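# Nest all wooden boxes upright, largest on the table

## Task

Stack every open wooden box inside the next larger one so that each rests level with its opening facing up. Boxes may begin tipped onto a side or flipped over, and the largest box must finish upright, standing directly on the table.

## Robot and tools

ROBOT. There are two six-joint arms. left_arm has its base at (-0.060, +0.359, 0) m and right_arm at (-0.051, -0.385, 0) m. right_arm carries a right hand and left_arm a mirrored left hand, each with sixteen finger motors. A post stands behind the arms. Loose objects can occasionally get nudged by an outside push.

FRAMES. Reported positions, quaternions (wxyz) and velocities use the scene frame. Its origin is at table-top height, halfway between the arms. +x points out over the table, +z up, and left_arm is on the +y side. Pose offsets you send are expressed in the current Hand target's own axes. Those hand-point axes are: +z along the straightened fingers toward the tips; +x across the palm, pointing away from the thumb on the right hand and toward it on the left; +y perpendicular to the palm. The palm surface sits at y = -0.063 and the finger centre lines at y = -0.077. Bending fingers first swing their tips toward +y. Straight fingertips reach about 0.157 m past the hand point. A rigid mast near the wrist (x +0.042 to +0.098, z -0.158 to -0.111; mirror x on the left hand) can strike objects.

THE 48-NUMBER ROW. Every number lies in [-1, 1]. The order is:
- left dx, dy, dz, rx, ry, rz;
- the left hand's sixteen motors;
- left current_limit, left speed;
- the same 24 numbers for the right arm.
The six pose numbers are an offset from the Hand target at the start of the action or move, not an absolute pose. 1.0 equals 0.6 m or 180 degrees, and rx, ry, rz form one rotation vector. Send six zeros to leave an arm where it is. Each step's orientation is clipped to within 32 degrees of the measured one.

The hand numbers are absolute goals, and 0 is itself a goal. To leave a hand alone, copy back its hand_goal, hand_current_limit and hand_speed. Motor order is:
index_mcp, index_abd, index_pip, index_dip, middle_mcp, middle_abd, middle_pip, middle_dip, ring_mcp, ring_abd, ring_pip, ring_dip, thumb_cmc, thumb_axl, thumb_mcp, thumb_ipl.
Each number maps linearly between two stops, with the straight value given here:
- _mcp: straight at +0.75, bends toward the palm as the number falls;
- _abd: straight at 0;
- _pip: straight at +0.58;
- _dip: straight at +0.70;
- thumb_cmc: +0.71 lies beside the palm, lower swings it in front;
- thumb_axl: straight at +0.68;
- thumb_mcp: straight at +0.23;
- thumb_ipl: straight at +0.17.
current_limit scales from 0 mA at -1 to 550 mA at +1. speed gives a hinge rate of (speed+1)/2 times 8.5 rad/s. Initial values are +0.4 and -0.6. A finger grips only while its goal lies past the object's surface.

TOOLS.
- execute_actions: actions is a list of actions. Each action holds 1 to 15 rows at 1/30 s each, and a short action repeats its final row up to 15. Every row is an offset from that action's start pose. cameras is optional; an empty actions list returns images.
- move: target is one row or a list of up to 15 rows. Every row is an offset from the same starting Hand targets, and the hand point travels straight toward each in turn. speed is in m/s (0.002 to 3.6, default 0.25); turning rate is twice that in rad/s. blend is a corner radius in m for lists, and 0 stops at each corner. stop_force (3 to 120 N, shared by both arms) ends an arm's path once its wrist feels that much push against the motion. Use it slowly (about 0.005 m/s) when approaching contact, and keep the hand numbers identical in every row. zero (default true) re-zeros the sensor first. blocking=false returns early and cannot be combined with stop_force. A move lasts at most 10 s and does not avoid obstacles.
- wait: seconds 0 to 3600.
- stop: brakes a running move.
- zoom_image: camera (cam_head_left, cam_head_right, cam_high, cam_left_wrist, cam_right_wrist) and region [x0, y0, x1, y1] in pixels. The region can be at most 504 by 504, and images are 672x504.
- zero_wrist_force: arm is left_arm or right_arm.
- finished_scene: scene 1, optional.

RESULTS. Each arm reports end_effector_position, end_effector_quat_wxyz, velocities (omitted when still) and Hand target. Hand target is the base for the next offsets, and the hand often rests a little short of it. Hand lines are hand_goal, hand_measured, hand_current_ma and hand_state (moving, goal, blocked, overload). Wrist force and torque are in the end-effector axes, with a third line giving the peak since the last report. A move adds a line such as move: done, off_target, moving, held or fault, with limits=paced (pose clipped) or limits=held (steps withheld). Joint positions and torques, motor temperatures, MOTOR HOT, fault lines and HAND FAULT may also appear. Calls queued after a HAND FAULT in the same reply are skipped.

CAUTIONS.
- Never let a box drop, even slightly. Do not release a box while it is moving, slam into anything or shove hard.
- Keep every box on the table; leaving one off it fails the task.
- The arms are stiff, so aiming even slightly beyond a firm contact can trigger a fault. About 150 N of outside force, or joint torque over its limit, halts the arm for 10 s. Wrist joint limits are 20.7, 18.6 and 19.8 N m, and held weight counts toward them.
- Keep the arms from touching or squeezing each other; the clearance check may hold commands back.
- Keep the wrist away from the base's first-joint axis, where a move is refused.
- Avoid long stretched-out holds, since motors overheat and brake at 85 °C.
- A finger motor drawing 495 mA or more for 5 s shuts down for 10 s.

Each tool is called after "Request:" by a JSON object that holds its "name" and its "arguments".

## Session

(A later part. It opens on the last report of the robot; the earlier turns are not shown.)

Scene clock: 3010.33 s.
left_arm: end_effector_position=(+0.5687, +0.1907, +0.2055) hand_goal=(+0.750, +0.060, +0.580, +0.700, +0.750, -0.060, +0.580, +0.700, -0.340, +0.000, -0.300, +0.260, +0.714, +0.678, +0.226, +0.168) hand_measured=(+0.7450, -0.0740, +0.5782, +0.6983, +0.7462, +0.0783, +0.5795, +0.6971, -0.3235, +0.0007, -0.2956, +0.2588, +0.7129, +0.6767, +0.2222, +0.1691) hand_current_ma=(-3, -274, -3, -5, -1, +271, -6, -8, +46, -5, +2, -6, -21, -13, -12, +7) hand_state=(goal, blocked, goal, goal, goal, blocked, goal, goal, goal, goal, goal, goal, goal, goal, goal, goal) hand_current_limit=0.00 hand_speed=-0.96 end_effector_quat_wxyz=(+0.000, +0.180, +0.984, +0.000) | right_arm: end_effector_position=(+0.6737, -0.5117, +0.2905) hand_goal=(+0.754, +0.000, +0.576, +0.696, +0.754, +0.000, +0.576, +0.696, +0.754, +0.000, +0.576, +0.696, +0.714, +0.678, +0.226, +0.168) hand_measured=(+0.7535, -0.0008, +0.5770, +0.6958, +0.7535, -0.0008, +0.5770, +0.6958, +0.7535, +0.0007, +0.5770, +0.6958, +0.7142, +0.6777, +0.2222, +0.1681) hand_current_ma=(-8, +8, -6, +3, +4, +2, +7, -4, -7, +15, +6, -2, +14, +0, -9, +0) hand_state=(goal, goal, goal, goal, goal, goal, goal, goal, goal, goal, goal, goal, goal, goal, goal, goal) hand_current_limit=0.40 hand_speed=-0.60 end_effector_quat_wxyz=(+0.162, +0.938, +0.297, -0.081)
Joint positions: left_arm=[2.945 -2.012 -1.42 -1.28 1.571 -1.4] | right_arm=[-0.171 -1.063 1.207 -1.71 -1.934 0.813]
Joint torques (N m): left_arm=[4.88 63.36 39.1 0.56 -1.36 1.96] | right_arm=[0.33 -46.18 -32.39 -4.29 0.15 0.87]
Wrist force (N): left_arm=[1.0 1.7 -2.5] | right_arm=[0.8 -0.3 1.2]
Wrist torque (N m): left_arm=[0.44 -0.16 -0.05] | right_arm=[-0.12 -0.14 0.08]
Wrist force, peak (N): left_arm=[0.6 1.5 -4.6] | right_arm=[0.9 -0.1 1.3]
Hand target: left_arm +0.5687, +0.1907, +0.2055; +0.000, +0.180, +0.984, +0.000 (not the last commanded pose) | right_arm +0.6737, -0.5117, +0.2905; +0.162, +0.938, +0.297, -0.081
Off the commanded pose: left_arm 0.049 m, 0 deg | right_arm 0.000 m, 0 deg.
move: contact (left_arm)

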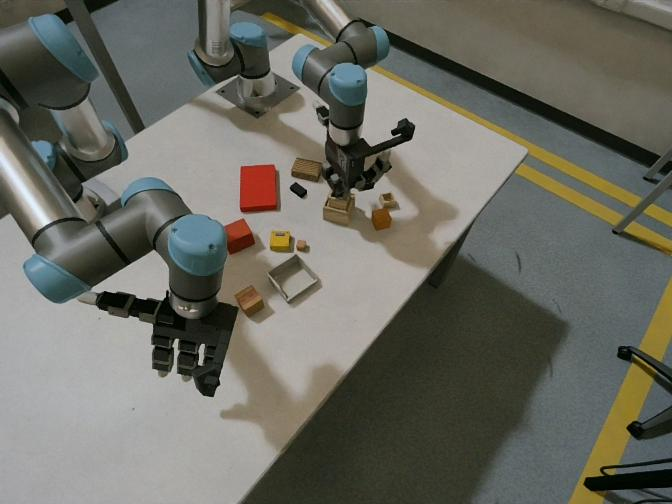

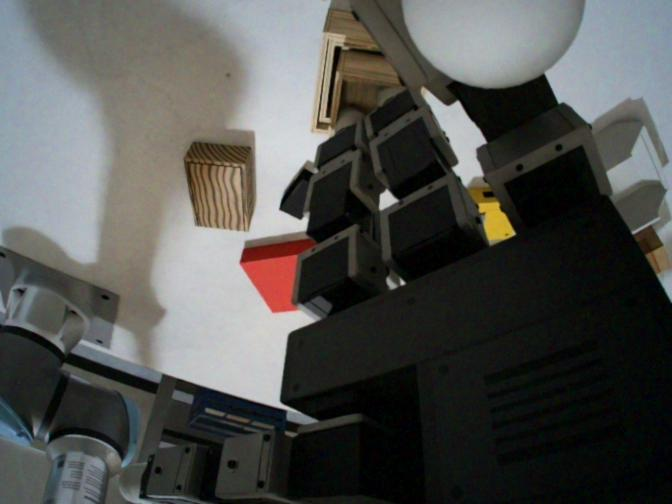

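Request:
{"name": "move", "arguments": {"target": [[0,0,-0.004,0,0,0, 0.75,0.06,0.58,0.70, 0.75,-0.06,0.58,0.70, -0.34,0,-0.30,0.26, 0.714,0.678,0.226,0.168, 0.0,-0.96, 0,0,0,0,0,0, 0.754,0,0.576,0.696,0.754,0,0.576,0.696,0.754,0,0.576,0.696,0.714,0.678,0.226,0.168,0.4,-0.6],[0.0018,0.0018,-0.004,0,0,0, 0.75,0.06,0.58,0.70, 0.75,-0.06,0.58,0.70, -0.34,0,-0.30,0.26, 0.714,0.678,0.226,0.168, 0.0,-0.96, 0,0,0,0,0,0, 0.754,0,0.576,0.696,0.754,0,0.576,0.696,0.754,0,0.576,0.696,0.714,0.678,0.226,0.168,0.4,-0.6]], "speed": 0.02}}

Request:
{"name": "move", "arguments": {"target": [0,0,0.087,0,0,0, 0.75,0.06,0.58,0.70, 0.75,-0.06,0.58,0.70, -0.34,0,-0.30,0.26, 0.714,0.678,0.226,0.168, 0.0,-0.96, 0,0,0,0,0,0, 0.754,0,0.576,0.696,0.754,0,0.576,0.696,0.754,0,0.576,0.696,0.714,0.678,0.226,0.168,0.4,-0.6], "speed": 0.01, "stop_force": 3, "cameras": ["cam_high","cam_left_wrist"]}}

Request:
{"name": "zoom_image", "arguments": {"camera": "cam_high", "region": [318, 180, 362, 230]}}

Request:
{"name": "zoom_image", "arguments": {"camera": "cam_left_wrist", "region": [290, 0, 430, 140]}}

Scene clock: 3034.33 s.
left_arm: end_effector_position=(+0.5681, +0.1921, +0.2079) hand_goal=(+0.750, +0.060, +0.580, +0.700, +0.750, -0.060, +0.580, +0.700, -0.340, +0.000, -0.300, +0.260, +0.714, +0.678, +0.226, +0.168) hand_measured=(+0.7450, -0.0726, +0.5795, +0.6983, +0.7474, +0.0783, +0.5795, +0.6996, -0.3235, +0.0007, -0.2956, +0.2588, +0.7117, +0.6777, +0.2212, +0.1681) hand_current_ma=(-10, -271, -2, -9, +1, +277, -4, -2, +39, -11, +10, +2, -12, -13, -17, -11) hand_state=(goal, blocked, goal, goal, goal, blocked, goal, goal, goal, goal, goal, goal, goal, goal, goal, goal) hand_current_limit=0.00 hand_speed=-0.96 end_effector_quat_wxyz=(+0.000, +0.180, +0.984, +0.000) | right_arm: end_effector_position=(+0.6737, -0.5117, +0.2905) hand_goal=(+0.754, +0.000, +0.576, +0.696, +0.754, +0.000, +0.576, +0.696, +0.754, +0.000, +0.576, +0.696, +0.714, +0.678, +0.226, +0.168) hand_measured=(+0.7535, -0.0008, +0.5757, +0.6958, +0.7523, +0.0007, +0.5757, +0.6958, +0.7535, +0.0007, +0.5770, +0.6958, +0.7142, +0.6777, +0.2222, +0.1681) hand_current_ma=(-11, +4, -1, +10, +3, +0, +5, +1, +5, +7, -3, -8, -3, -3, -15, +7) hand_state=(goal, goal, goal, goal, goal, goal, goal, goal, goal, goal, goal, goal, goal, goal, goal, goal) hand_current_limit=0.40 hand_speed=-0.60 end_effector_quat_wxyz=(+0.162, +0.938, +0.297, -0.081)
Joint positions: left_arm=[2.947 -2.007 -1.42 -1.285 1.571 -1.398] | right_arm=[-0.171 -1.063 1.207 -1.71 -1.934 0.813]
Joint torques (N m): left_arm=[7.07 66.27 6.96 4.6 -1.66 2.17] | right_arm=[-0.44 -45.89 -32.35 -4.3 0.08 0.75]
Wrist force (N): left_arm=[0.6 0.6 -0.1] | right_arm=[0.8 0.0 1.2]
Wrist torque (N m): left_arm=[0.16 -0.09 -0.05] | right_arm=[-0.09 -0.14 0.09]
Wrist force, peak (N): left_arm=[0.8 1.5 -3.1] | right_arm=[0.8 0.4 1.3]
Hand target: left_arm +0.5681, +0.1921, +0.2079; +0.000, +0.180, +0.984, +0.000 | right_arm +0.6737, -0.5117, +0.2905; +0.162, +0.938, +0.297, -0.081
Off the commanded pose: left_arm 0.000 m, 0 deg | right_arm 0.000 m, 0 deg.
move: done

Scene clock: 3040.57 s.
left_arm: end_effector_position=(+0.5681, +0.1921, +0.1599) hand_goal=(+0.750, +0.060, +0.580, +0.700, +0.750, -0.060, +0.580, +0.700, -0.340, +0.000, -0.300, +0.260, +0.714, +0.678, +0.226, +0.168) hand_measured=(+0.7450, -0.0755, +0.5808, +0.7047, +0.7511, +0.0754, +0.5795, +0.6971, -0.3247, +0.0007, -0.2968, +0.2601, +0.7129, +0.6777, +0.2222, +0.1681) hand_current_ma=(-8, -274, +2, -4, +0, +268, -2, -12, +44, -8, +12, -5, -8, -9, -20, -6) hand_state=(goal, blocked, goal, goal, goal, blocked, goal, goal, goal, goal, goal, goal, goal, goal, goal, goal) hand_current_limit=0.00 hand_speed=-0.96 end_effector_quat_wxyz=(+0.000, +0.180, +0.984, +0.000) | right_arm: end_effector_position=(+0.6737, -0.5117, +0.2905) hand_goal=(+0.754, +0.000, +0.576, +0.696, +0.754, +0.000, +0.576, +0.696, +0.754, +0.000, +0.576, +0.696, +0.714, +0.678, +0.226, +0.168) hand_measured=(+0.7535, +0.0007, +0.5757, +0.6971, +0.7535, -0.0008, +0.5770, +0.6958, +0.7535, +0.0007, +0.5770, +0.6958, +0.7142, +0.6767, +0.2222, +0.1681) hand_current_ma=(-7, +7, -9, +27, +5, -15, +9, -22, -6, -10, -18, -1, -2, +6, -13, -6) hand_state=(goal, goal, goal, goal, goal, goal, goal, goal, goal, goal, goal, goal, goal, goal, goal, goal) hand_current_limit=0.40 hand_speed=-0.60 end_effector_quat_wxyz=(+0.162, +0.938, +0.297, -0.081)
Joint positions: left_arm=[2.947 -2.045 -1.493 -1.174 1.571 -1.398] | right_arm=[-0.171 -1.063 1.207 -1.71 -1.934 0.813]
Joint torques (N m): left_arm=[7.34 62.99 36.68 0.21 -1.66 1.51] | right_arm=[-0.66 -46.41 -31.88 -4.42 0.16 0.74]
Wrist force (N): left_arm=[-1.3 0.3 -4.1] | right_arm=[0.7 0.0 1.3]
Wrist torque (N m): left_arm=[0.48 -0.16 -0.20] | right_arm=[-0.09 -0.12 0.08]
Wrist force, peak (N): left_arm=[-2.2 0.3 -6.0] | right_arm=[0.7 0.3 1.4]
Hand target: left_arm +0.5681, +0.1921, +0.1599; +0.000, +0.180, +0.984, +0.000 (not the last commanded pose) | right_arm +0.6737, -0.5117, +0.2905; +0.162, +0.938, +0.297, -0.081
Off the commanded pose: left_arm 0.004 m, 0 deg | right_arm 0.000 m, 0 deg.
move: contact (left_arm)

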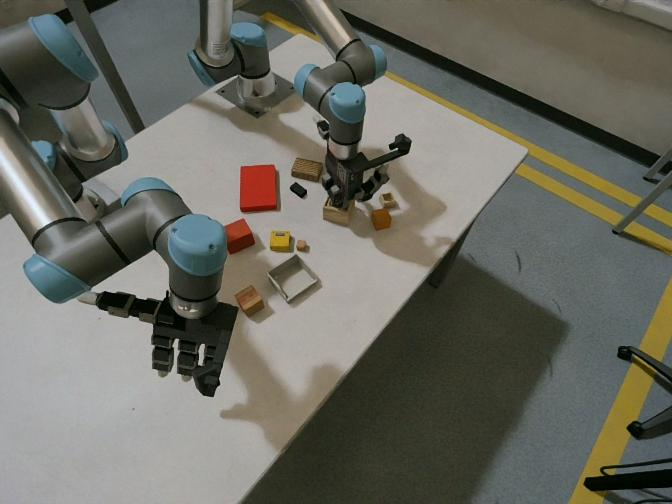

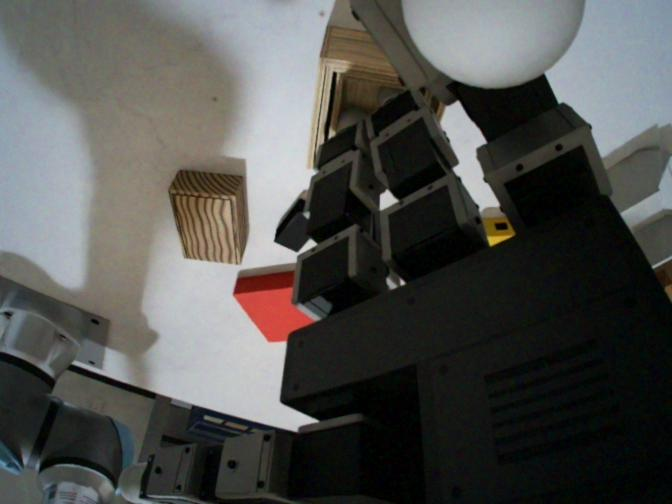

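Scaled by 10.080.

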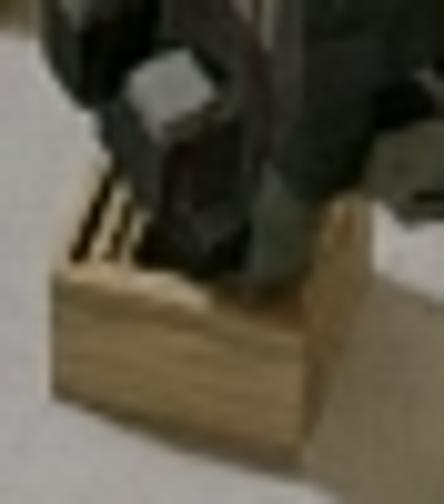

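Scaled by 3.600 from the camera's image (finer frame: 960x720).

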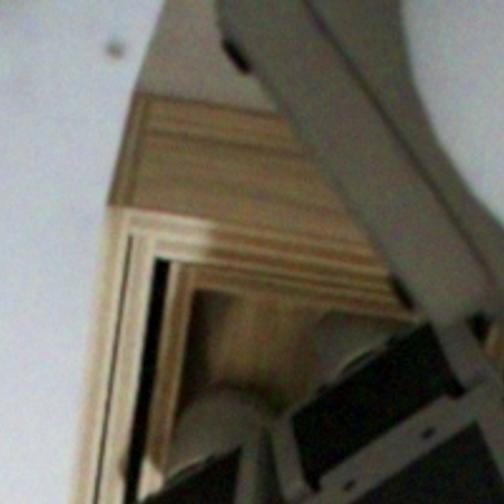

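Request:
{"name": "move", "arguments": {"target": [0,0,0.005,0,0,0, 0.75,0.06,0.58,0.70, 0.75,-0.06,0.58,0.70, -0.34,0,-0.30,0.26, 0.714,0.678,0.226,0.168, 0.0,-0.96, 0,0,0,0,0,0, 0.754,0,0.576,0.696,0.754,0,0.576,0.696,0.754,0,0.576,0.696,0.714,0.678,0.226,0.168,0.4,-0.6], "speed": 0.005, "stop_force": 3}}

Scene clock: 3048.37 s.
left_arm: end_effector_position=(+0.5682, +0.1921, +0.1590) hand_goal=(+0.750, +0.060, +0.580, +0.700, +0.750, -0.060, +0.580, +0.700, -0.340, +0.000, -0.300, +0.260, +0.714, +0.678, +0.226, +0.168) hand_measured=(+0.7462, -0.0755, +0.5834, +0.7034, +0.7486, +0.0754, +0.5847, +0.6996, -0.3235, +0.0021, -0.2968, +0.2601, +0.7117, +0.6777, +0.2212, +0.1672) hand_current_ma=(-7, -275, +5, +8, -6, +258, +7, -10, +37, -5, +6, -5, -9, -7, -13, -3) hand_state=(goal, blocked, goal, goal, goal, blocked, goal, goal, goal, goal, goal, goal, goal, goal, goal, goal) hand_current_limit=0.00 hand_speed=-0.96 end_effector_quat_wxyz=(+0.000, +0.180, +0.984, +0.000) | right_arm: end_effector_position=(+0.6737, -0.5117, +0.2905) hand_goal=(+0.754, +0.000, +0.576, +0.696, +0.754, +0.000, +0.576, +0.696, +0.754, +0.000, +0.576, +0.696, +0.714, +0.678, +0.226, +0.168) hand_measured=(+0.7523, -0.0008, +0.5770, +0.6958, +0.7523, -0.0008, +0.5770, +0.6958, +0.7523, -0.0008, +0.5770, +0.6945, +0.7142, +0.6767, +0.2222, +0.1672) hand_current_ma=(-5, +4, -10, -4, +12, +0, +0, -9, +1, +6, -19, +10, +10, +12, -23, +4) hand_state=(goal, goal, goal, goal, goal, goal, goal, goal, goal, goal, goal, goal, goal, goal, goal, goal) hand_current_limit=0.40 hand_speed=-0.60 end_effector_quat_wxyz=(+0.162, +0.938, +0.297, -0.081)
Joint positions: left_arm=[2.947 -2.046 -1.494 -1.171 1.571 -1.398] | right_arm=[-0.171 -1.063 1.207 -1.71 -1.934 0.813]
Joint torques (N m): left_arm=[5.38 58.59 31.89 -0.27 -1.54 1.22] | right_arm=[-0.28 -45.83 -31.87 -4.7 0.27 0.81]
Wrist force (N): left_arm=[-0.5 0.3 -9.7] | right_arm=[0.8 0.2 1.1]
Wrist torque (N m): left_arm=[0.93 -0.20 -0.14] | right_arm=[-0.05 -0.13 0.09]
Wrist force, peak (N): left_arm=[-0.6 0.4 -10.4] | right_arm=[1.1 -0.1 1.3]
Hand target: left_arm +0.5682, +0.1921, +0.1590; +0.000, +0.180, +0.984, +0.000 (not the last commanded pose) | right_arm +0.6737, -0.5117, +0.2905; +0.162, +0.938, +0.297, -0.081
Off the commanded pose: left_arm 0.002 m, 0 deg | right_arm 0.000 m, 0 deg.
move: contact (left_arm)

Request:
{"name": "move", "arguments": {"target": [0,0,-0.0017,0,0,0, 0.75,-0.10,0.58,0.70, 0.75,0.10,0.58,0.70, -0.34,0,-0.30,0.26, 0.714,0.678,0.226,0.168, 0.2,-0.9, 0,0,0,0,0,0, 0.754,0,0.576,0.696,0.754,0,0.576,0.696,0.754,0,0.576,0.696,0.714,0.678,0.226,0.168,0.4,-0.6], "speed": 0.01}}

Request:
{"name": "wait", "arguments": {"seconds": 1, "cameras": ["cam_high","cam_left_wrist"]}}

Request:
{"name": "zoom_image", "arguments": {"camera": "cam_left_wrist", "region": [290, 0, 430, 140]}}

Scene clock: 3056.77 s.
left_arm: end_effector_position=(+0.5682, +0.1921, +0.1600) hand_goal=(+0.750, -0.100, +0.580, +0.700, +0.750, +0.100, +0.580, +0.700, -0.340, +0.000, -0.300, +0.260, +0.714, +0.678, +0.226, +0.168) hand_measured=(+0.7450, -0.0799, +0.5795, +0.7034, +0.7462, +0.0769, +0.5834, +0.7009, -0.3235, +0.0007, -0.2968, +0.2588, +0.7117, +0.6777, +0.2212, +0.1681) hand_current_ma=(-7, +18, +1, +0, -20, -23, +0, -7, +39, -2, +7, -2, -1, -7, -6, -9) hand_state=(goal, goal, goal, goal, goal, blocked, goal, goal, goal, goal, goal, goal, goal, goal, goal, goal) hand_current_limit=0.20 hand_speed=-0.90 end_effector_quat_wxyz=(+0.000, +0.180, +0.984, +0.000) | right_arm: end_effector_position=(+0.6737, -0.5117, +0.2905) hand_goal=(+0.754, +0.000, +0.576, +0.696, +0.754, +0.000, +0.576, +0.696, +0.754, +0.000, +0.576, +0.696, +0.714, +0.678, +0.226, +0.168) hand_measured=(+0.7523, +0.0007, +0.5770, +0.6958, +0.7535, -0.0008, +0.5770, +0.6971, +0.7523, -0.0008, +0.5770, +0.6958, +0.7154, +0.6767, +0.2222, +0.1681) hand_current_ma=(+17, -7, +14, +4, +2, +13, +4, -9, -2, +3, -1, +23, +4, -10, -21, -6) hand_state=(goal, goal, goal, goal, goal, goal, goal, goal, goal, goal, goal, goal, goal, goal, goal, goal) hand_current_limit=0.40 hand_speed=-0.60 end_effector_quat_wxyz=(+0.162, +0.938, +0.297, -0.081)
Joint positions: left_arm=[2.947 -2.045 -1.493 -1.174 1.571 -1.398] | right_arm=[-0.171 -1.063 1.207 -1.71 -1.934 0.813]
Joint torques (N m): left_arm=[4.79 66.66 39.21 0.94 -1.76 1.18] | right_arm=[0.18 -45.94 -32.86 -4.54 0.18 0.89]
Wrist force (N): left_arm=[0.6 0.6 0.3] | right_arm=[0.7 0.1 0.9]
Wrist torque (N m): left_arm=[0.15 -0.08 -0.06] | right_arm=[-0.04 -0.12 0.08]
Wrist force, peak (N): left_arm=[-0.6 0.5 -10.4] | right_arm=[0.7 0.0 1.5]
Hand target: left_arm +0.5682, +0.1921, +0.1600; +0.000, +0.180, +0.984, +0.000 | right_arm +0.6737, -0.5117, +0.2905; +0.162, +0.938, +0.297, -0.081
Off the commanded pose: left_arm 0.000 m, 0 deg | right_arm 0.000 m, 0 deg.
move: done

Scene clock: 3057.77 s.
left_arm: end_effector_position=(+0.5682, +0.1921, +0.1600) hand_goal=(+0.750, -0.100, +0.580, +0.700, +0.750, +0.100, +0.580, +0.700, -0.340, +0.000, -0.300, +0.260, +0.714, +0.678, +0.226, +0.168) hand_measured=(+0.7462, -0.0799, +0.5782, +0.7034, +0.7462, +0.0769, +0.5834, +0.7009, -0.3235, -0.0008, -0.2968, +0.2588, +0.7117, +0.6777, +0.2222, +0.1681) hand_current_ma=(+1, +18, -2, +6, -6, -29, -5, -13, +42, +1, +8, -10, +1, -10, -6, -7) hand_state=(goal, goal, goal, goal, goal, blocked, goal, goal, goal, goal, goal, goal, goal, goal, goal, goal) hand_current_limit=0.20 hand_speed=-0.90 end_effector_quat_wxyz=(+0.000, +0.180, +0.984, +0.000) | right_arm: end_effector_position=(+0.6737, -0.5117, +0.2905) hand_goal=(+0.754, +0.000, +0.576, +0.696, +0.754, +0.000, +0.576, +0.696, +0.754, +0.000, +0.576, +0.696, +0.714, +0.678, +0.226, +0.168) hand_measured=(+0.7535, +0.0007, +0.5770, +0.6958, +0.7523, -0.0008, +0.5757, +0.6958, +0.7535, -0.0008, +0.5770, +0.6958, +0.7142, +0.6777, +0.2222, +0.1672) hand_current_ma=(+6, +1, +1, +11, +9, -3, -3, -2, +6, +5, -9, +3, +20, +4, -9, +15) hand_state=(goal, goal, goal, goal, goal, goal, goal, goal, goal, goal, goal, goal, goal, goal, goal, goal) hand_current_limit=0.40 hand_speed=-0.60 end_effector_quat_wxyz=(+0.162, +0.938, +0.297, -0.081)
Joint positions: left_arm=[2.947 -2.045 -1.493 -1.174 1.571 -1.398] | right_arm=[-0.171 -1.063 1.207 -1.71 -1.934 0.813]
Joint torques (N m): left_arm=[4.28 66.5 40.42 0.74 -1.79 1.03] | right_arm=[0.71 -47.26 -32.63 -4.4 0.11 1.13]
Wrist force (N): left_arm=[0.7 0.7 0.0] | right_arm=[0.7 0.3 1.1]
Wrist torque (N m): left_arm=[0.20 -0.10 -0.04] | right_arm=[-0.03 -0.13 0.09]
Wrist force, peak (N): left_arm=[1.0 0.5 0.5] | right_arm=[1.0 0.0 1.3]
Hand target: left_arm +0.5682, +0.1921, +0.1600; +0.000, +0.180, +0.984, +0.000 | right_arm +0.6737, -0.5117, +0.2905; +0.162, +0.938, +0.297, -0.081
Off the commanded pose: left_arm 0.000 m, 0 deg | right_arm 0.000 m, 0 deg.
wait: 1.00 s; at rest by 0.17 s

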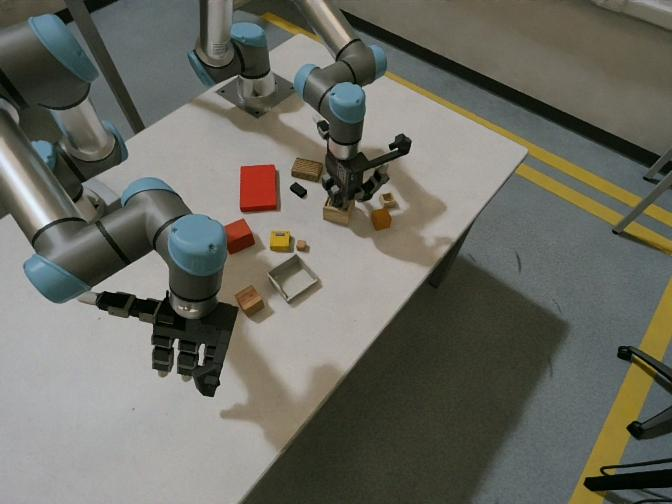

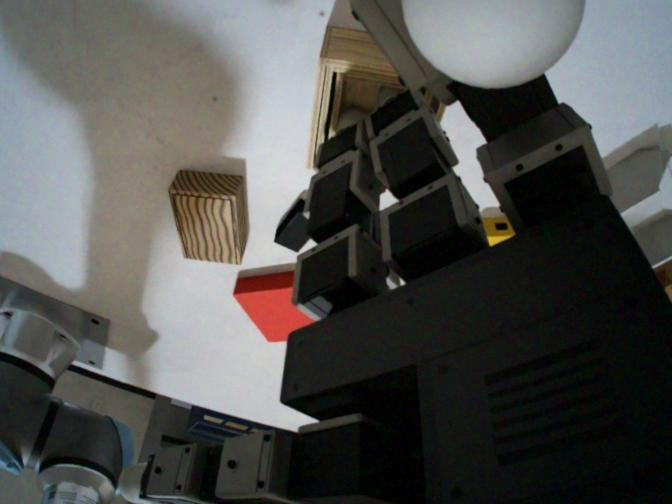

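Scaled by 3.600 from the camera's image (finer frame: 960x720).

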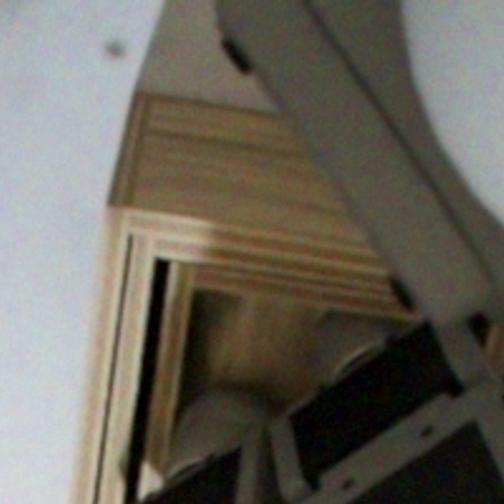

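Raise slowly 4 mm and check whether C follows.

Request:
{"name": "move", "arguments": {"target": [0,0,-0.0067,0,0,0, 0.75,-0.10,0.58,0.70, 0.75,0.10,0.58,0.70, -0.34,0,-0.30,0.26, 0.714,0.678,0.226,0.168, 0.2,-0.9, 0,0,0,0,0,0, 0.754,0,0.576,0.696,0.754,0,0.576,0.696,0.754,0,0.576,0.696,0.714,0.678,0.226,0.168,0.4,-0.6], "speed": 0.01, "cameras": ["cam_high","cam_left_wrist"]}}

Request:
{"name": "zoom_image", "arguments": {"camera": "cam_left_wrist", "region": [290, 0, 430, 140]}}

Request:
{"name": "zoom_image", "arguments": {"camera": "cam_high", "region": [318, 180, 362, 230]}}

Scene clock: 3065.40 s.
left_arm: end_effector_position=(+0.5682, +0.1921, +0.1640) hand_goal=(+0.750, -0.100, +0.580, +0.700, +0.750, +0.100, +0.580, +0.700, -0.340, +0.000, -0.300, +0.260, +0.714, +0.678, +0.226, +0.168) hand_measured=(+0.7450, -0.0799, +0.5782, +0.7034, +0.7474, +0.0754, +0.5821, +0.7009, -0.3235, +0.0007, -0.2956, +0.2601, +0.7117, +0.6777, +0.2212, +0.1681) hand_current_ma=(-5, +20, -3, -2, -11, -33, -8, -5, +38, -4, +5, +3, -6, -4, -13, -13) hand_state=(goal, goal, goal, goal, goal, blocked, goal, goal, goal, goal, goal, goal, goal, goal, goal, goal) hand_current_limit=0.20 hand_speed=-0.90 end_effector_quat_wxyz=(+0.000, +0.180, +0.984, +0.000) | right_arm: end_effector_position=(+0.6737, -0.5117, +0.2905) hand_goal=(+0.754, +0.000, +0.576, +0.696, +0.754, +0.000, +0.576, +0.696, +0.754, +0.000, +0.576, +0.696, +0.714, +0.678, +0.226, +0.168) hand_measured=(+0.7523, +0.0007, +0.5770, +0.6958, +0.7535, +0.0007, +0.5770, +0.6945, +0.7523, +0.0007, +0.5770, +0.6958, +0.7142, +0.6777, +0.2222, +0.1672) hand_current_ma=(+5, +6, +5, +0, +3, -7, +5, +2, +16, +15, -7, +21, +10, +1, -29, +18) hand_state=(goal, goal, goal, goal, goal, goal, goal, goal, goal, goal, goal, goal, goal, goal, goal, goal) hand_current_limit=0.40 hand_speed=-0.60 end_effector_quat_wxyz=(+0.162, +0.938, +0.297, -0.081)
Joint positions: left_arm=[2.947 -2.042 -1.487 -1.183 1.571 -1.398] | right_arm=[-0.171 -1.063 1.207 -1.71 -1.934 0.813]
Joint torques (N m): left_arm=[3.59 66.54 39.44 0.5 -1.58 0.64] | right_arm=[-1.56 -46.13 -32.87 -4.51 0.31 0.73]
Wrist force (N): left_arm=[0.5 0.3 0.2] | right_arm=[0.6 0.4 1.1]
Wrist torque (N m): left_arm=[0.13 -0.07 -0.06] | right_arm=[-0.03 -0.11 0.06]
Wrist force, peak (N): left_arm=[0.8 0.9 0.2] | right_arm=[1.0 0.1 1.4]
Hand target: left_arm +0.5682, +0.1921, +0.1640; +0.000, +0.180, +0.984, +0.000 | right_arm +0.6737, -0.5117, +0.2905; +0.162, +0.938, +0.297, -0.081
Off the commanded pose: left_arm 0.000 m, 0 deg | right_arm 0.000 m, 0 deg.
move: done

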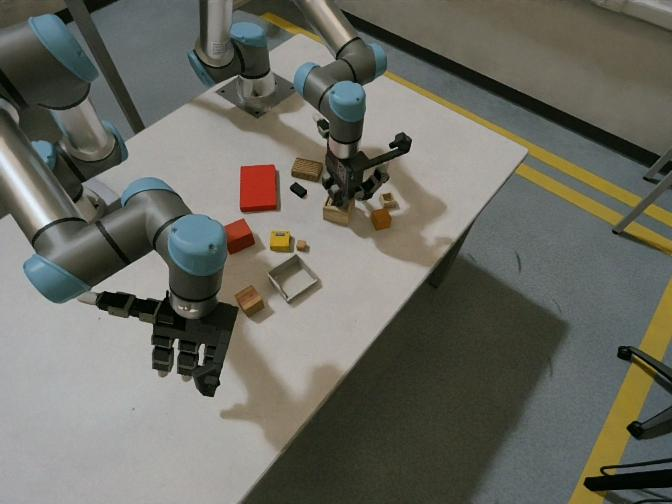

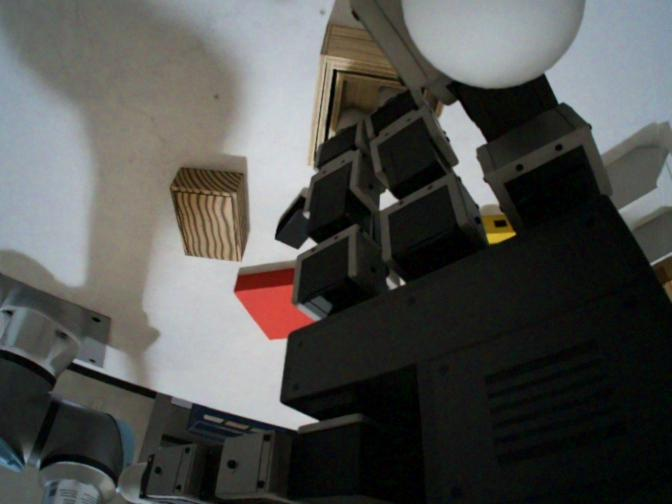

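Scaled by 3.600 from the camera's image (finer frame: 960x720).

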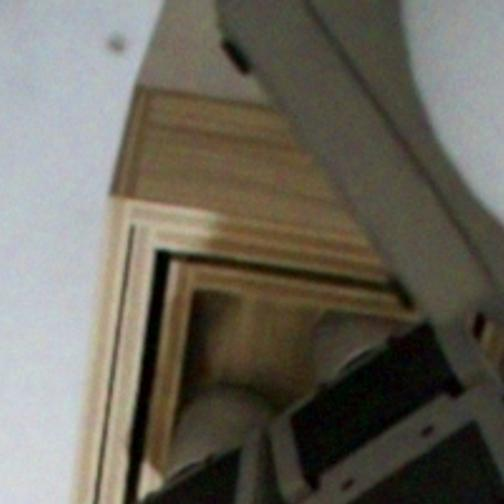

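Scaled by 10.080.

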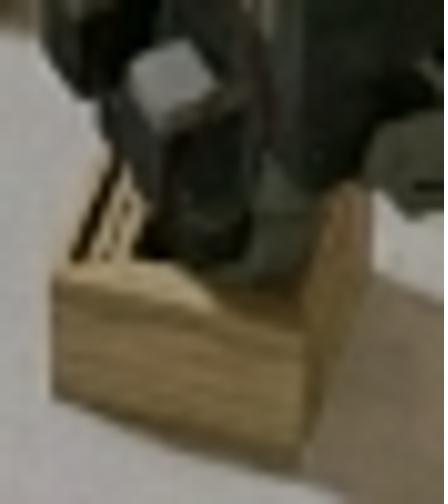

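Request:
{"name": "execute_actions", "arguments": {"actions": [], "cameras": ["cam_left_wrist","cam_high"]}}

Request:
{"name": "zoom_image", "arguments": {"camera": "cam_left_wrist", "region": [260, 0, 460, 160]}}

Scene clock: 3095.17 s.
left_arm: end_effector_position=(+0.5682, +0.1921, +0.1640) hand_goal=(+0.750, -0.100, +0.580, +0.700, +0.750, +0.100, +0.580, +0.700, -0.340, +0.000, -0.300, +0.260, +0.714, +0.678, +0.226, +0.168) hand_measured=(+0.7450, -0.0814, +0.5782, +0.7034, +0.7462, +0.0769, +0.5834, +0.7009, -0.3235, +0.0007, -0.2956, +0.2601, +0.7129, +0.6777, +0.2212, +0.1672) hand_current_ma=(+0, +25, -5, +0, -11, -28, -6, -9, +44, -6, +6, +4, -3, -8, -1, +0) hand_state=(goal, goal, goal, goal, goal, blocked, goal, goal, goal, goal, goal, goal, goal, goal, goal, goal) hand_current_limit=0.20 hand_speed=-0.90 end_effector_quat_wxyz=(+0.000, +0.180, +0.984, +0.000) | right_arm: end_effector_position=(+0.6737, -0.5117, +0.2905) hand_goal=(+0.754, +0.000, +0.576, +0.696, +0.754, +0.000, +0.576, +0.696, +0.754, +0.000, +0.576, +0.696, +0.714, +0.678, +0.226, +0.168) hand_measured=(+0.7523, +0.0007, +0.5770, +0.6958, +0.7535, -0.0008, +0.5757, +0.6958, +0.7535, +0.0007, +0.5782, +0.6958, +0.7142, +0.6777, +0.2222, +0.1681) hand_current_ma=(-5, +5, +3, +5, -8, +4, +4, +11, +11, +4, +0, +5, +13, +10, -28, +0) hand_state=(goal, goal, goal, goal, goal, goal, goal, goal, goal, goal, goal, goal, goal, goal, goal, goal) hand_current_limit=0.40 hand_speed=-0.60 end_effector_quat_wxyz=(+0.162, +0.938, +0.297, -0.081)
Joint positions: left_arm=[2.947 -2.042 -1.487 -1.183 1.571 -1.398] | right_arm=[-0.171 -1.063 1.207 -1.71 -1.934 0.813]
Joint velocities: within noise
Joint torques (N m): left_arm=[-0.82 66.64 39.9 0.93 -1.46 -0.22] | right_arm=[-0.32 -45.84 -33.74 -4.43 0.17 0.81]
Motor temperatures (°C): left_arm=[29 28 31 30 31 34] | right_arm=[27 29 28 34 34 32]
Wrist force (N): left_arm=[0.7 0.6 0.2] | right_arm=[0.6 0.0 1.0]
Wrist torque (N m): left_arm=[0.17 -0.09 -0.05] | right_arm=[-0.07 -0.11 0.06]
Wrist force, peak (N): left_arm=[1.0 0.8 0.2] | right_arm=[0.9 -0.1 1.3]
Hand target: left_arm +0.5682, +0.1921, +0.1640; +0.000, +0.180, +0.984, +0.000 | right_arm +0.6737, -0.5117, +0.2905; +0.162, +0.938, +0.297, -0.081
Off the commanded pose: left_arm 0.000 m, 0 deg | right_arm 0.000 m, 0 deg.
Images, in order (width x height): cam_high 672x504, cam_left_wrist 672x504.

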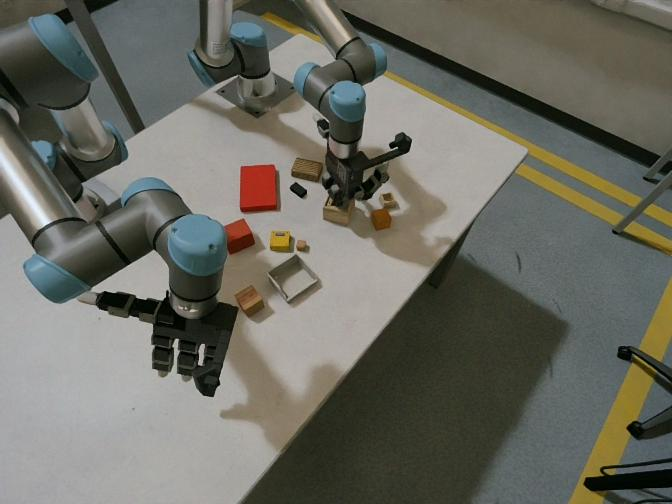

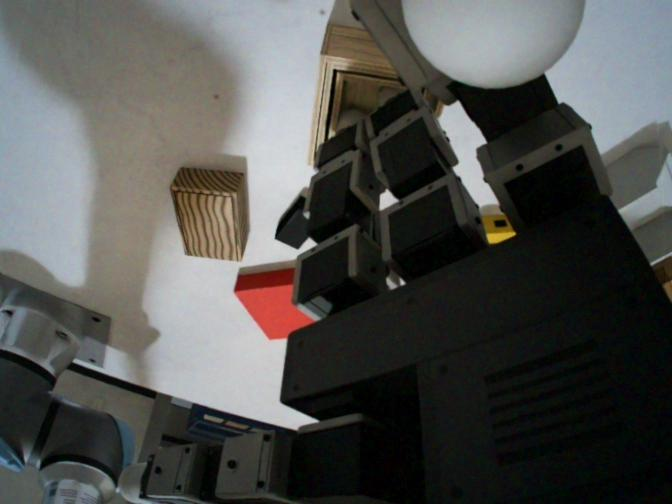

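Scaled by 2.520 from the camera's image (finer frame: 960x720).

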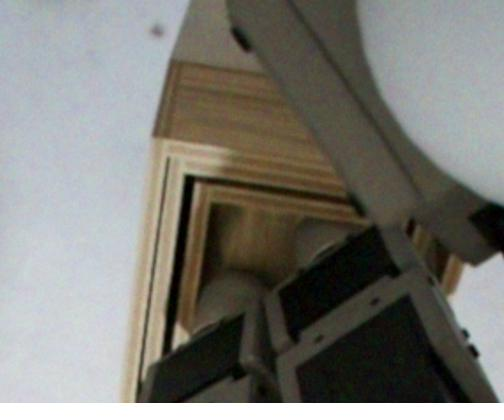

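Request:
{"name": "move", "arguments": {"target": [0,0,0.0075,0,0,0,0.75,-0.1,0.58,0.70,0.75,0.1,0.58,0.70,-0.34,0,-0.30,0.26,0.714,0.678,0.226,0.168,0.2,-0.9,0,0,0,0,0,0,0.754,0,0.576,0.696,0.754,0,0.576,0.696,0.754,0,0.576,0.696,0.714,0.678,0.226,0.168,0.4,-0.6], "speed": 0.01, "stop_force": 3, "cameras": ["cam_left_wrist"]}}

Request:
{"name": "zoom_image", "arguments": {"camera": "cam_left_wrist", "region": [290, 0, 430, 140]}}

Scene clock: 3169.60 s.
left_arm: end_effector_position=(+0.5682, +0.1921, +0.1595) hand_goal=(+0.750, -0.100, +0.580, +0.700, +0.750, +0.100, +0.580, +0.700, -0.340, +0.000, -0.300, +0.260, +0.714, +0.678, +0.226, +0.168) hand_measured=(+0.7438, -0.0799, +0.5782, +0.7034, +0.7474, +0.0754, +0.5821, +0.7009, -0.3235, +0.0007, -0.2956, +0.2588, +0.7117, +0.6777, +0.2222, +0.1681) hand_current_ma=(-8, +17, +2, +3, +2, -34, -5, -7, +46, -8, +4, -3, -6, -7, -6, -16) hand_state=(goal, goal, goal, goal, goal, blocked, goal, goal, goal, goal, goal, goal, goal, goal, goal, goal) hand_current_limit=0.20 hand_speed=-0.90 end_effector_quat_wxyz=(+0.000, +0.180, +0.984, +0.000) | right_arm: end_effector_position=(+0.6737, -0.5117, +0.2905) hand_goal=(+0.754, +0.000, +0.576, +0.696, +0.754, +0.000, +0.576, +0.696, +0.754, +0.000, +0.576, +0.696, +0.714, +0.678, +0.226, +0.168) hand_measured=(+0.7535, -0.0008, +0.5770, +0.6958, +0.7535, +0.0007, +0.5770, +0.6971, +0.7535, -0.0008, +0.5757, +0.6958, +0.7142, +0.6777, +0.2222, +0.1681) hand_current_ma=(+2, +3, +3, +7, -5, -8, +0, -6, +15, +19, -20, +1, -10, +19, -22, -1) hand_state=(goal, goal, goal, goal, goal, goal, goal, goal, goal, goal, goal, goal, goal, goal, goal, goal) hand_current_limit=0.40 hand_speed=-0.60 end_effector_quat_wxyz=(+0.162, +0.938, +0.297, -0.081)
Joint positions: left_arm=[2.947 -2.046 -1.493 -1.173 1.571 -1.398] | right_arm=[-0.171 -1.063 1.207 -1.71 -1.934 0.813]
Joint torques (N m): left_arm=[-4.69 23.32 7.09 4.56 -1.5 -1.33] | right_arm=[0.16 -47.33 -32.39 -4.51 0.01 0.95]
Wrist force (N): left_arm=[0.7 0.6 0.3] | right_arm=[0.8 0.3 1.1]
Wrist torque (N m): left_arm=[0.15 -0.10 -0.06] | right_arm=[-0.05 -0.13 0.09]
Wrist force, peak (N): left_arm=[0.9 0.7 0.3] | right_arm=[0.5 0.1 1.7]
Hand target: left_arm +0.5682, +0.1921, +0.1595; +0.000, +0.180, +0.984, +0.000 | right_arm +0.6737, -0.5117, +0.2905; +0.162, +0.938, +0.297, -0.081
Off the commanded pose: left_arm 0.000 m, 0 deg | right_arm 0.000 m, 0 deg.
move: done

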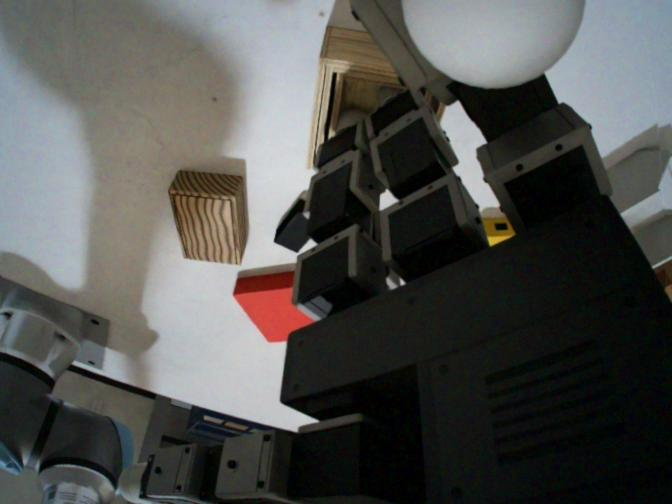

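Scaled by 3.600 from the camera's image (finer frame: 960x720).

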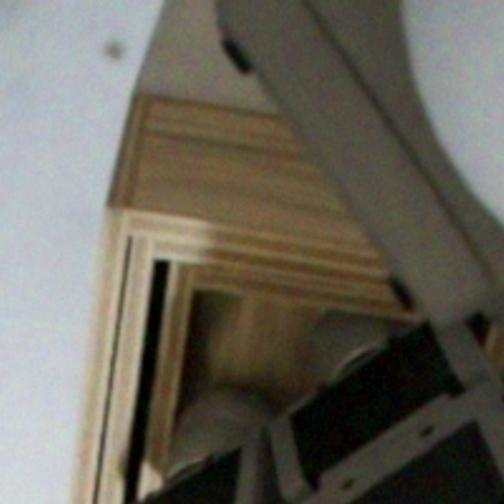

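Request:
{"name": "move", "arguments": {"target": [0,0,0,0,0,0,0.75,-0.1,0.58,0.70,0.986,0.11,0.022,0.971,-0.34,0,-0.30,0.26,0.714,0.678,0.226,0.168,0.2,-0.95,0,0,0,0,0,0,0.754,0,0.576,0.696,0.754,0,0.576,0.696,0.754,0,0.576,0.696,0.714,0.678,0.226,0.168,0.4,-0.6], "speed": 0.01, "cameras": ["cam_left_wrist"]}}

Request:
{"name": "zoom_image", "arguments": {"camera": "cam_left_wrist", "region": [290, 0, 430, 140]}}

Scene clock: 3182.33 s.
left_arm: end_effector_position=(+0.5682, +0.1921, +0.1595) hand_goal=(+0.750, -0.100, +0.580, +0.700, +0.986, +0.110, +0.022, +0.972, -0.340, +0.000, -0.300, +0.260, +0.714, +0.678, +0.226, +0.168) hand_measured=(+0.7583, -0.0858, +0.5911, +0.7034, +0.9874, +0.0842, +0.0406, +0.9748, -0.3235, +0.0007, -0.2968, +0.2588, +0.7129, +0.6767, +0.2212, +0.1681) hand_current_ma=(+15, +6, +25, -4, +5, -37, +28, -2, +43, -15, +6, +3, -8, -5, -11, -2) hand_state=(goal, goal, goal, goal, goal, blocked, goal, goal, goal, goal, goal, goal, goal, goal, goal, goal) hand_current_limit=0.20 hand_speed=-0.95 end_effector_quat_wxyz=(+0.000, +0.180, +0.984, +0.000) | right_arm: end_effector_position=(+0.6737, -0.5117, +0.2905) hand_goal=(+0.754, +0.000, +0.576, +0.696, +0.754, +0.000, +0.576, +0.696, +0.754, +0.000, +0.576, +0.696, +0.714, +0.678, +0.226, +0.168) hand_measured=(+0.7535, -0.0008, +0.5757, +0.6958, +0.7535, -0.0008, +0.5770, +0.6958, +0.7535, +0.0007, +0.5757, +0.6958, +0.7142, +0.6777, +0.2222, +0.1681) hand_current_ma=(-4, +8, +2, +14, +7, -25, +11, -1, +1, +4, -1, +1, -8, -15, -11, +1) hand_state=(goal, goal, goal, goal, goal, goal, goal, goal, goal, goal, goal, goal, goal, goal, goal, goal) hand_current_limit=0.40 hand_speed=-0.60 end_effector_quat_wxyz=(+0.162, +0.938, +0.297, -0.081)
Joint positions: left_arm=[2.947 -2.046 -1.493 -1.173 1.571 -1.398] | right_arm=[-0.171 -1.063 1.207 -1.71 -1.934 0.813]
Joint torques (N m): left_arm=[-4.57 22.63 6.84 4.4 -1.44 -0.31] | right_arm=[0.02 -47.49 -33.92 -4.6 0.26 0.9]
Wrist force (N): left_arm=[0.6 -0.1 -0.5] | right_arm=[0.5 -0.3 1.0]
Wrist torque (N m): left_arm=[0.17 -0.03 -0.05] | right_arm=[-0.11 -0.09 0.05]
Wrist force, peak (N): left_arm=[1.8 1.3 -1.0] | right_arm=[1.1 0.0 1.3]
Hand target: left_arm +0.5682, +0.1921, +0.1595; +0.000, +0.180, +0.984, +0.000 | right_arm +0.6737, -0.5117, +0.2905; +0.162, +0.938, +0.297, -0.081
Off the commanded pose: left_arm 0.000 m, 0 deg | right_arm 0.000 m, 0 deg.
move: done

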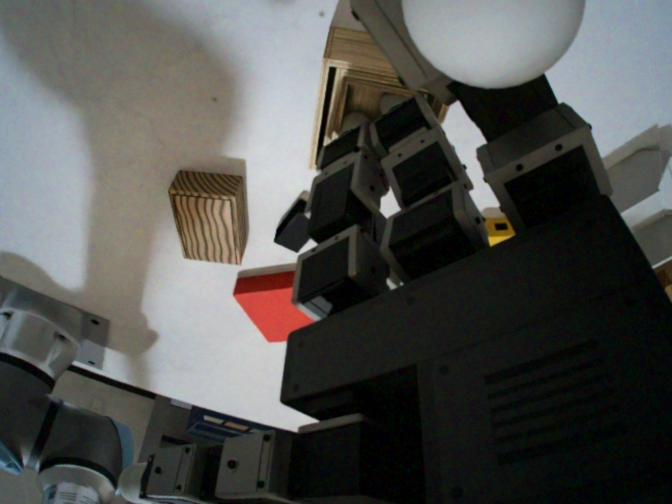

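Scaled by 3.600 from the camera's image (finer frame: 960x720).

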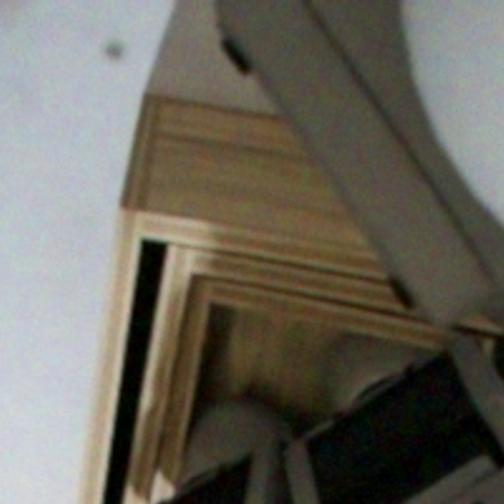

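Request:
{"name": "zoom_image", "arguments": {"camera": "cam_left_wrist", "region": [305, 40, 385, 120]}}

Scaled by 6.300 from the camera's image (finer frame: 960x720).

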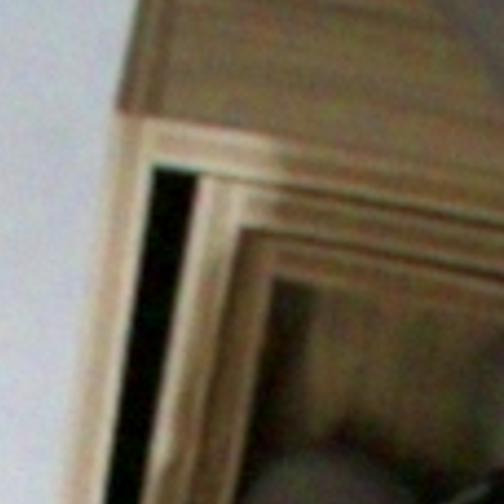

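Request:
{"name": "execute_actions", "arguments": {"actions": [], "cameras": ["cam_high", "cam_head_left"]}}

Request:
{"name": "zoom_image", "arguments": {"camera": "cam_high", "region": [300, 160, 420, 250]}}

Scene clock: 3199.17 s.
left_arm: end_effector_position=(+0.5682, +0.1921, +0.1595) hand_goal=(+0.750, -0.100, +0.580, +0.700, +0.986, +0.110, +0.022, +0.972, -0.340, +0.000, -0.300, +0.260, +0.714, +0.678, +0.226, +0.168) hand_measured=(+0.7583, -0.0872, +0.5911, +0.7034, +0.9874, +0.0842, +0.0406, +0.9735, -0.3235, -0.0008, -0.2968, +0.2588, +0.7129, +0.6767, +0.2222, +0.1672) hand_current_ma=(+17, +0, +19, -3, +3, -33, +37, -6, +35, +3, +2, -5, -11, -4, -11, -6) hand_state=(goal, goal, goal, goal, goal, blocked, goal, goal, goal, goal, goal, goal, goal, goal, goal, goal) hand_current_limit=0.20 hand_speed=-0.95 end_effector_quat_wxyz=(+0.000, +0.180, +0.984, +0.000) | right_arm: end_effector_position=(+0.6737, -0.5117, +0.2905) hand_goal=(+0.754, +0.000, +0.576, +0.696, +0.754, +0.000, +0.576, +0.696, +0.754, +0.000, +0.576, +0.696, +0.714, +0.678, +0.226, +0.168) hand_measured=(+0.7535, +0.0007, +0.5770, +0.6958, +0.7535, +0.0007, +0.5770, +0.6958, +0.7535, -0.0008, +0.5770, +0.6958, +0.7142, +0.6777, +0.2222, +0.1681) hand_current_ma=(+3, +0, -3, +22, +8, -8, +6, +12, -1, +15, -17, +8, +5, +4, -16, +1) hand_state=(goal, goal, goal, goal, goal, goal, goal, goal, goal, goal, goal, goal, goal, goal, goal, goal) hand_current_limit=0.40 hand_speed=-0.60 end_effector_quat_wxyz=(+0.162, +0.938, +0.297, -0.081)
Joint positions: left_arm=[2.947 -2.046 -1.493 -1.173 1.571 -1.398] | right_arm=[-0.171 -1.063 1.207 -1.71 -1.934 0.813]
Joint velocities: within noise
Joint torques (N m): left_arm=[-5.07 23.66 7.02 4.15 -1.51 0.35] | right_arm=[1.51 -46.45 -33.22 -4.64 0.13 0.89]
Motor temperatures (°C): left_arm=[29 28 31 30 31 34] | right_arm=[27 29 28 34 34 32]
Wrist force (N): left_arm=[0.8 0.4 -0.6] | right_arm=[0.3 0.2 0.8]
Wrist torque (N m): left_arm=[0.25 -0.07 -0.04] | right_arm=[-0.02 -0.06 0.05]
Wrist force, peak (N): left_arm=[0.8 0.0 -0.9] | right_arm=[0.9 0.0 1.5]
Hand target: left_arm +0.5682, +0.1921, +0.1595; +0.000, +0.180, +0.984, +0.000 | right_arm +0.6737, -0.5117, +0.2905; +0.162, +0.938, +0.297, -0.081
Off the commanded pose: left_arm 0.000 m, 0 deg | right_arm 0.000 m, 0 deg.
Images, in order (width x height): cam_head_left 672x504, cam_high 672x504.

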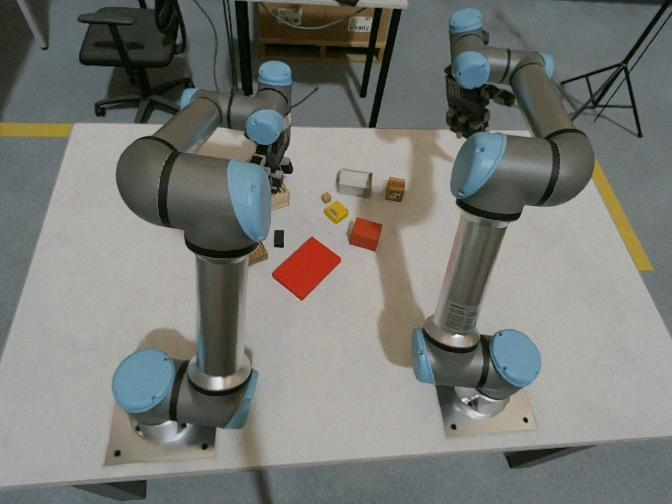

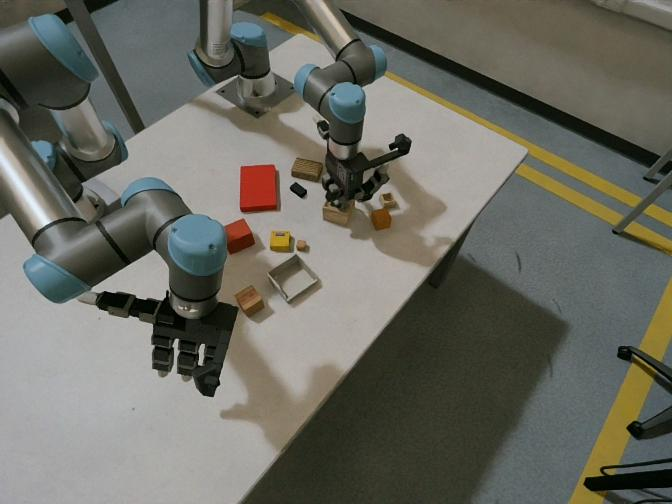

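Scaled by 4.200.

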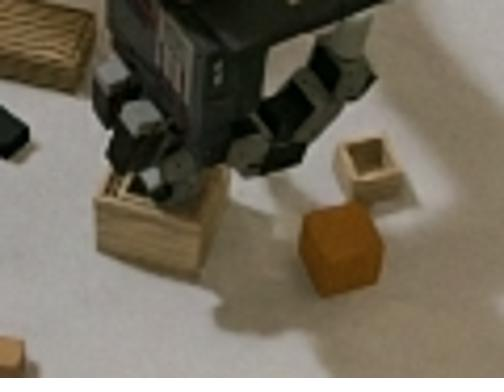

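Request:
{"name": "zoom_image", "arguments": {"camera": "cam_high", "region": [250, 240, 340, 310]}}

Request:
{"name": "zoom_image", "arguments": {"camera": "cam_head_left", "region": [320, 150, 420, 230]}}

Scaled by 5.600.

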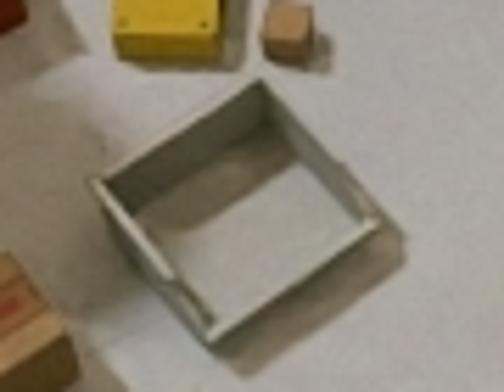

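Scaled by 5.040.

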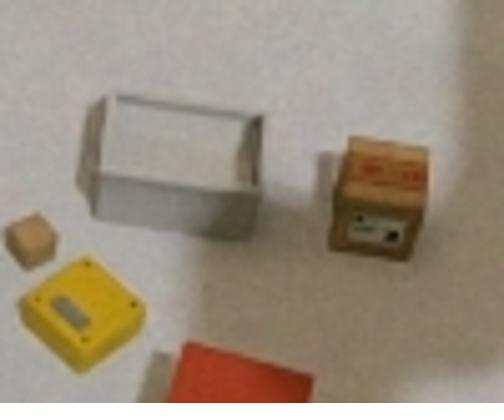

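Request:
{"name": "execute_actions", "arguments": {"actions": [[[0,0,-0.0024,0,0,0,0.75,-0.1,0.58,0.70,0.948,0.11,0.111,0.928,-0.34,0,-0.30,0.26,0.714,0.678,0.226,0.168,0.2,-0.9,0,0,0,0,0,0,0.754,0,0.576,0.696,0.754,0,0.576,0.696,0.754,0,0.576,0.696,0.714,0.678,0.226,0.168,0.4,-0.6]],[[0,0,-0.00198,0,0,0,0.75,-0.1,0.58,0.70,0.910,0.11,0.201,0.884,-0.34,0,-0.30,0.26,0.714,0.678,0.226,0.168,0.2,-0.9,0,0,0,0,0,0,0.754,0,0.576,0.696,0.754,0,0.576,0.696,0.754,0,0.576,0.696,0.714,0.678,0.226,0.168,0.4,-0.6]],[[0,0,-0.00157,0,0,0,0.75,-0.1,0.58,0.70,0.873,0.11,0.290,0.841,-0.34,0,-0.30,0.26,0.714,0.678,0.226,0.168,0.2,-0.9,0,0,0,0,0,0,0.754,0,0.576,0.696,0.754,0,0.576,0.696,0.754,0,0.576,0.696,0.714,0.678,0.226,0.168,0.4,-0.6]],[[0,0,-0.00115,0,0,0,0.75,-0.1,0.58,0.70,0.835,0.11,0.379,0.798,-0.34,0,-0.30,0.26,0.714,0.678,0.226,0.168,0.2,-0.9,0,0,0,0,0,0,0.754,0,0.576,0.696,0.754,0,0.576,0.696,0.754,0,0.576,0.696,0.714,0.678,0.226,0.168,0.4,-0.6]],[[0,0,-0.00073,0,0,0,0.75,-0.1,0.58,0.70,0.797,0.11,0.468,0.754,-0.34,0,-0.30,0.26,0.714,0.678,0.226,0.168,0.2,-0.9,0,0,0,0,0,0,0.754,0,0.576,0.696,0.754,0,0.576,0.696,0.754,0,0.576,0.696,0.714,0.678,0.226,0.168,0.4,-0.6]],[[0,0,-0.00033,0,0,0,0.75,-0.1,0.58,0.70,0.75,0.11,0.58,0.70,-0.34,0,-0.30,0.26,0.714,0.678,0.226,0.168,0.2,-0.9,0,0,0,0,0,0,0.754,0,0.576,0.696,0.754,0,0.576,0.696,0.754,0,0.576,0.696,0.714,0.678,0.226,0.168,0.4,-0.6]]], "cameras": ["cam_left_wrist"]}}

Request:
{"name": "zoom_image", "arguments": {"camera": "cam_left_wrist", "region": [290, 0, 430, 140]}}

Scene clock: 3247.70 s.
left_arm: end_effector_position=(+0.5682, +0.1921, +0.1644) hand_goal=(+0.750, -0.100, +0.580, +0.700, +0.750, +0.110, +0.580, +0.700, -0.340, +0.000, -0.300, +0.260, +0.714, +0.678, +0.226, +0.168) hand_measured=(+0.7426, -0.0726, +0.5782, +0.7047, +0.7511, +0.0842, +0.5744, +0.6996, -0.3235, +0.0007, -0.2968, +0.2588, +0.7129, +0.6777, +0.2222, +0.1672) hand_current_ma=(-16, +26, -7, -1, +1, -27, -16, -13, +41, -7, +6, +0, -14, -6, -13, -1) hand_state=(goal, blocked, goal, goal, goal, blocked, goal, goal, goal, goal, goal, goal, goal, goal, goal, goal) hand_current_limit=0.20 hand_speed=-0.90 end_effector_quat_wxyz=(+0.000, +0.180, +0.984, +0.000) | right_arm: end_effector_position=(+0.6737, -0.5117, +0.2905) hand_goal=(+0.754, +0.000, +0.576, +0.696, +0.754, +0.000, +0.576, +0.696, +0.754, +0.000, +0.576, +0.696, +0.714, +0.678, +0.226, +0.168) hand_measured=(+0.7535, -0.0008, +0.5770, +0.6958, +0.7535, -0.0008, +0.5770, +0.6958, +0.7535, +0.0007, +0.5770, +0.6958, +0.7142, +0.6777, +0.2222, +0.1681) hand_current_ma=(+2, +11, +13, +13, -6, -6, +12, -11, +1, +15, +2, +3, -2, +13, -9, -1) hand_state=(goal, goal, goal, goal, goal, goal, goal, goal, goal, goal, goal, goal, goal, goal, goal, goal) hand_current_limit=0.40 hand_speed=-0.60 end_effector_quat_wxyz=(+0.162, +0.938, +0.297, -0.081)
Joint positions: left_arm=[2.947 -2.041 -1.487 -1.184 1.571 -1.398] | right_arm=[-0.171 -1.063 1.207 -1.71 -1.934 0.813]
Joint torques (N m): left_arm=[-5.94 66.17 40.11 0.68 -1.41 0.79] | right_arm=[1.27 -46.61 -33.84 -4.51 0.18 0.6]
Wrist force (N): left_arm=[0.6 0.7 0.1] | right_arm=[0.5 0.1 1.0]
Wrist torque (N m): left_arm=[0.19 -0.09 -0.07] | right_arm=[-0.07 -0.09 0.05]
Wrist force, peak (N): left_arm=[0.8 0.7 0.6] | right_arm=[1.0 0.1 1.4]
Hand target: left_arm +0.5682, +0.1921, +0.1644; +0.000, +0.180, +0.984, +0.000 | right_arm +0.6737, -0.5117, +0.2905; +0.162, +0.938, +0.297, -0.081
Off the commanded pose: left_arm 0.000 m, 0 deg | right_arm 0.000 m, 0 deg.

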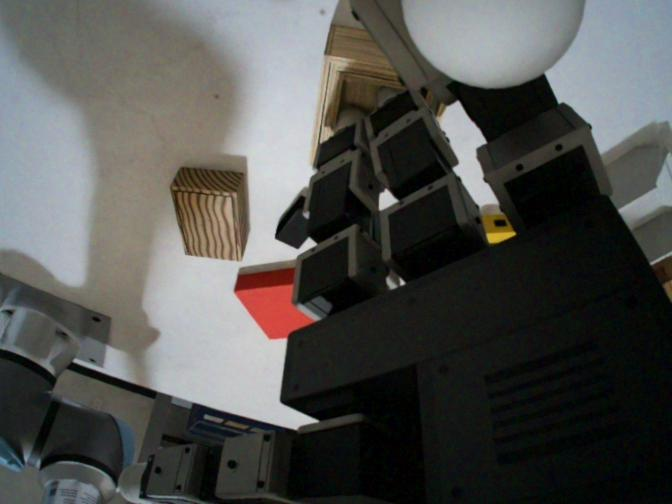

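Scaled by 3.600 from the camera's image (finer frame: 960x720).

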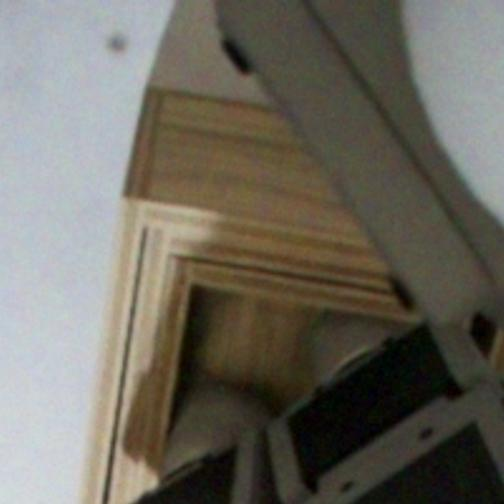

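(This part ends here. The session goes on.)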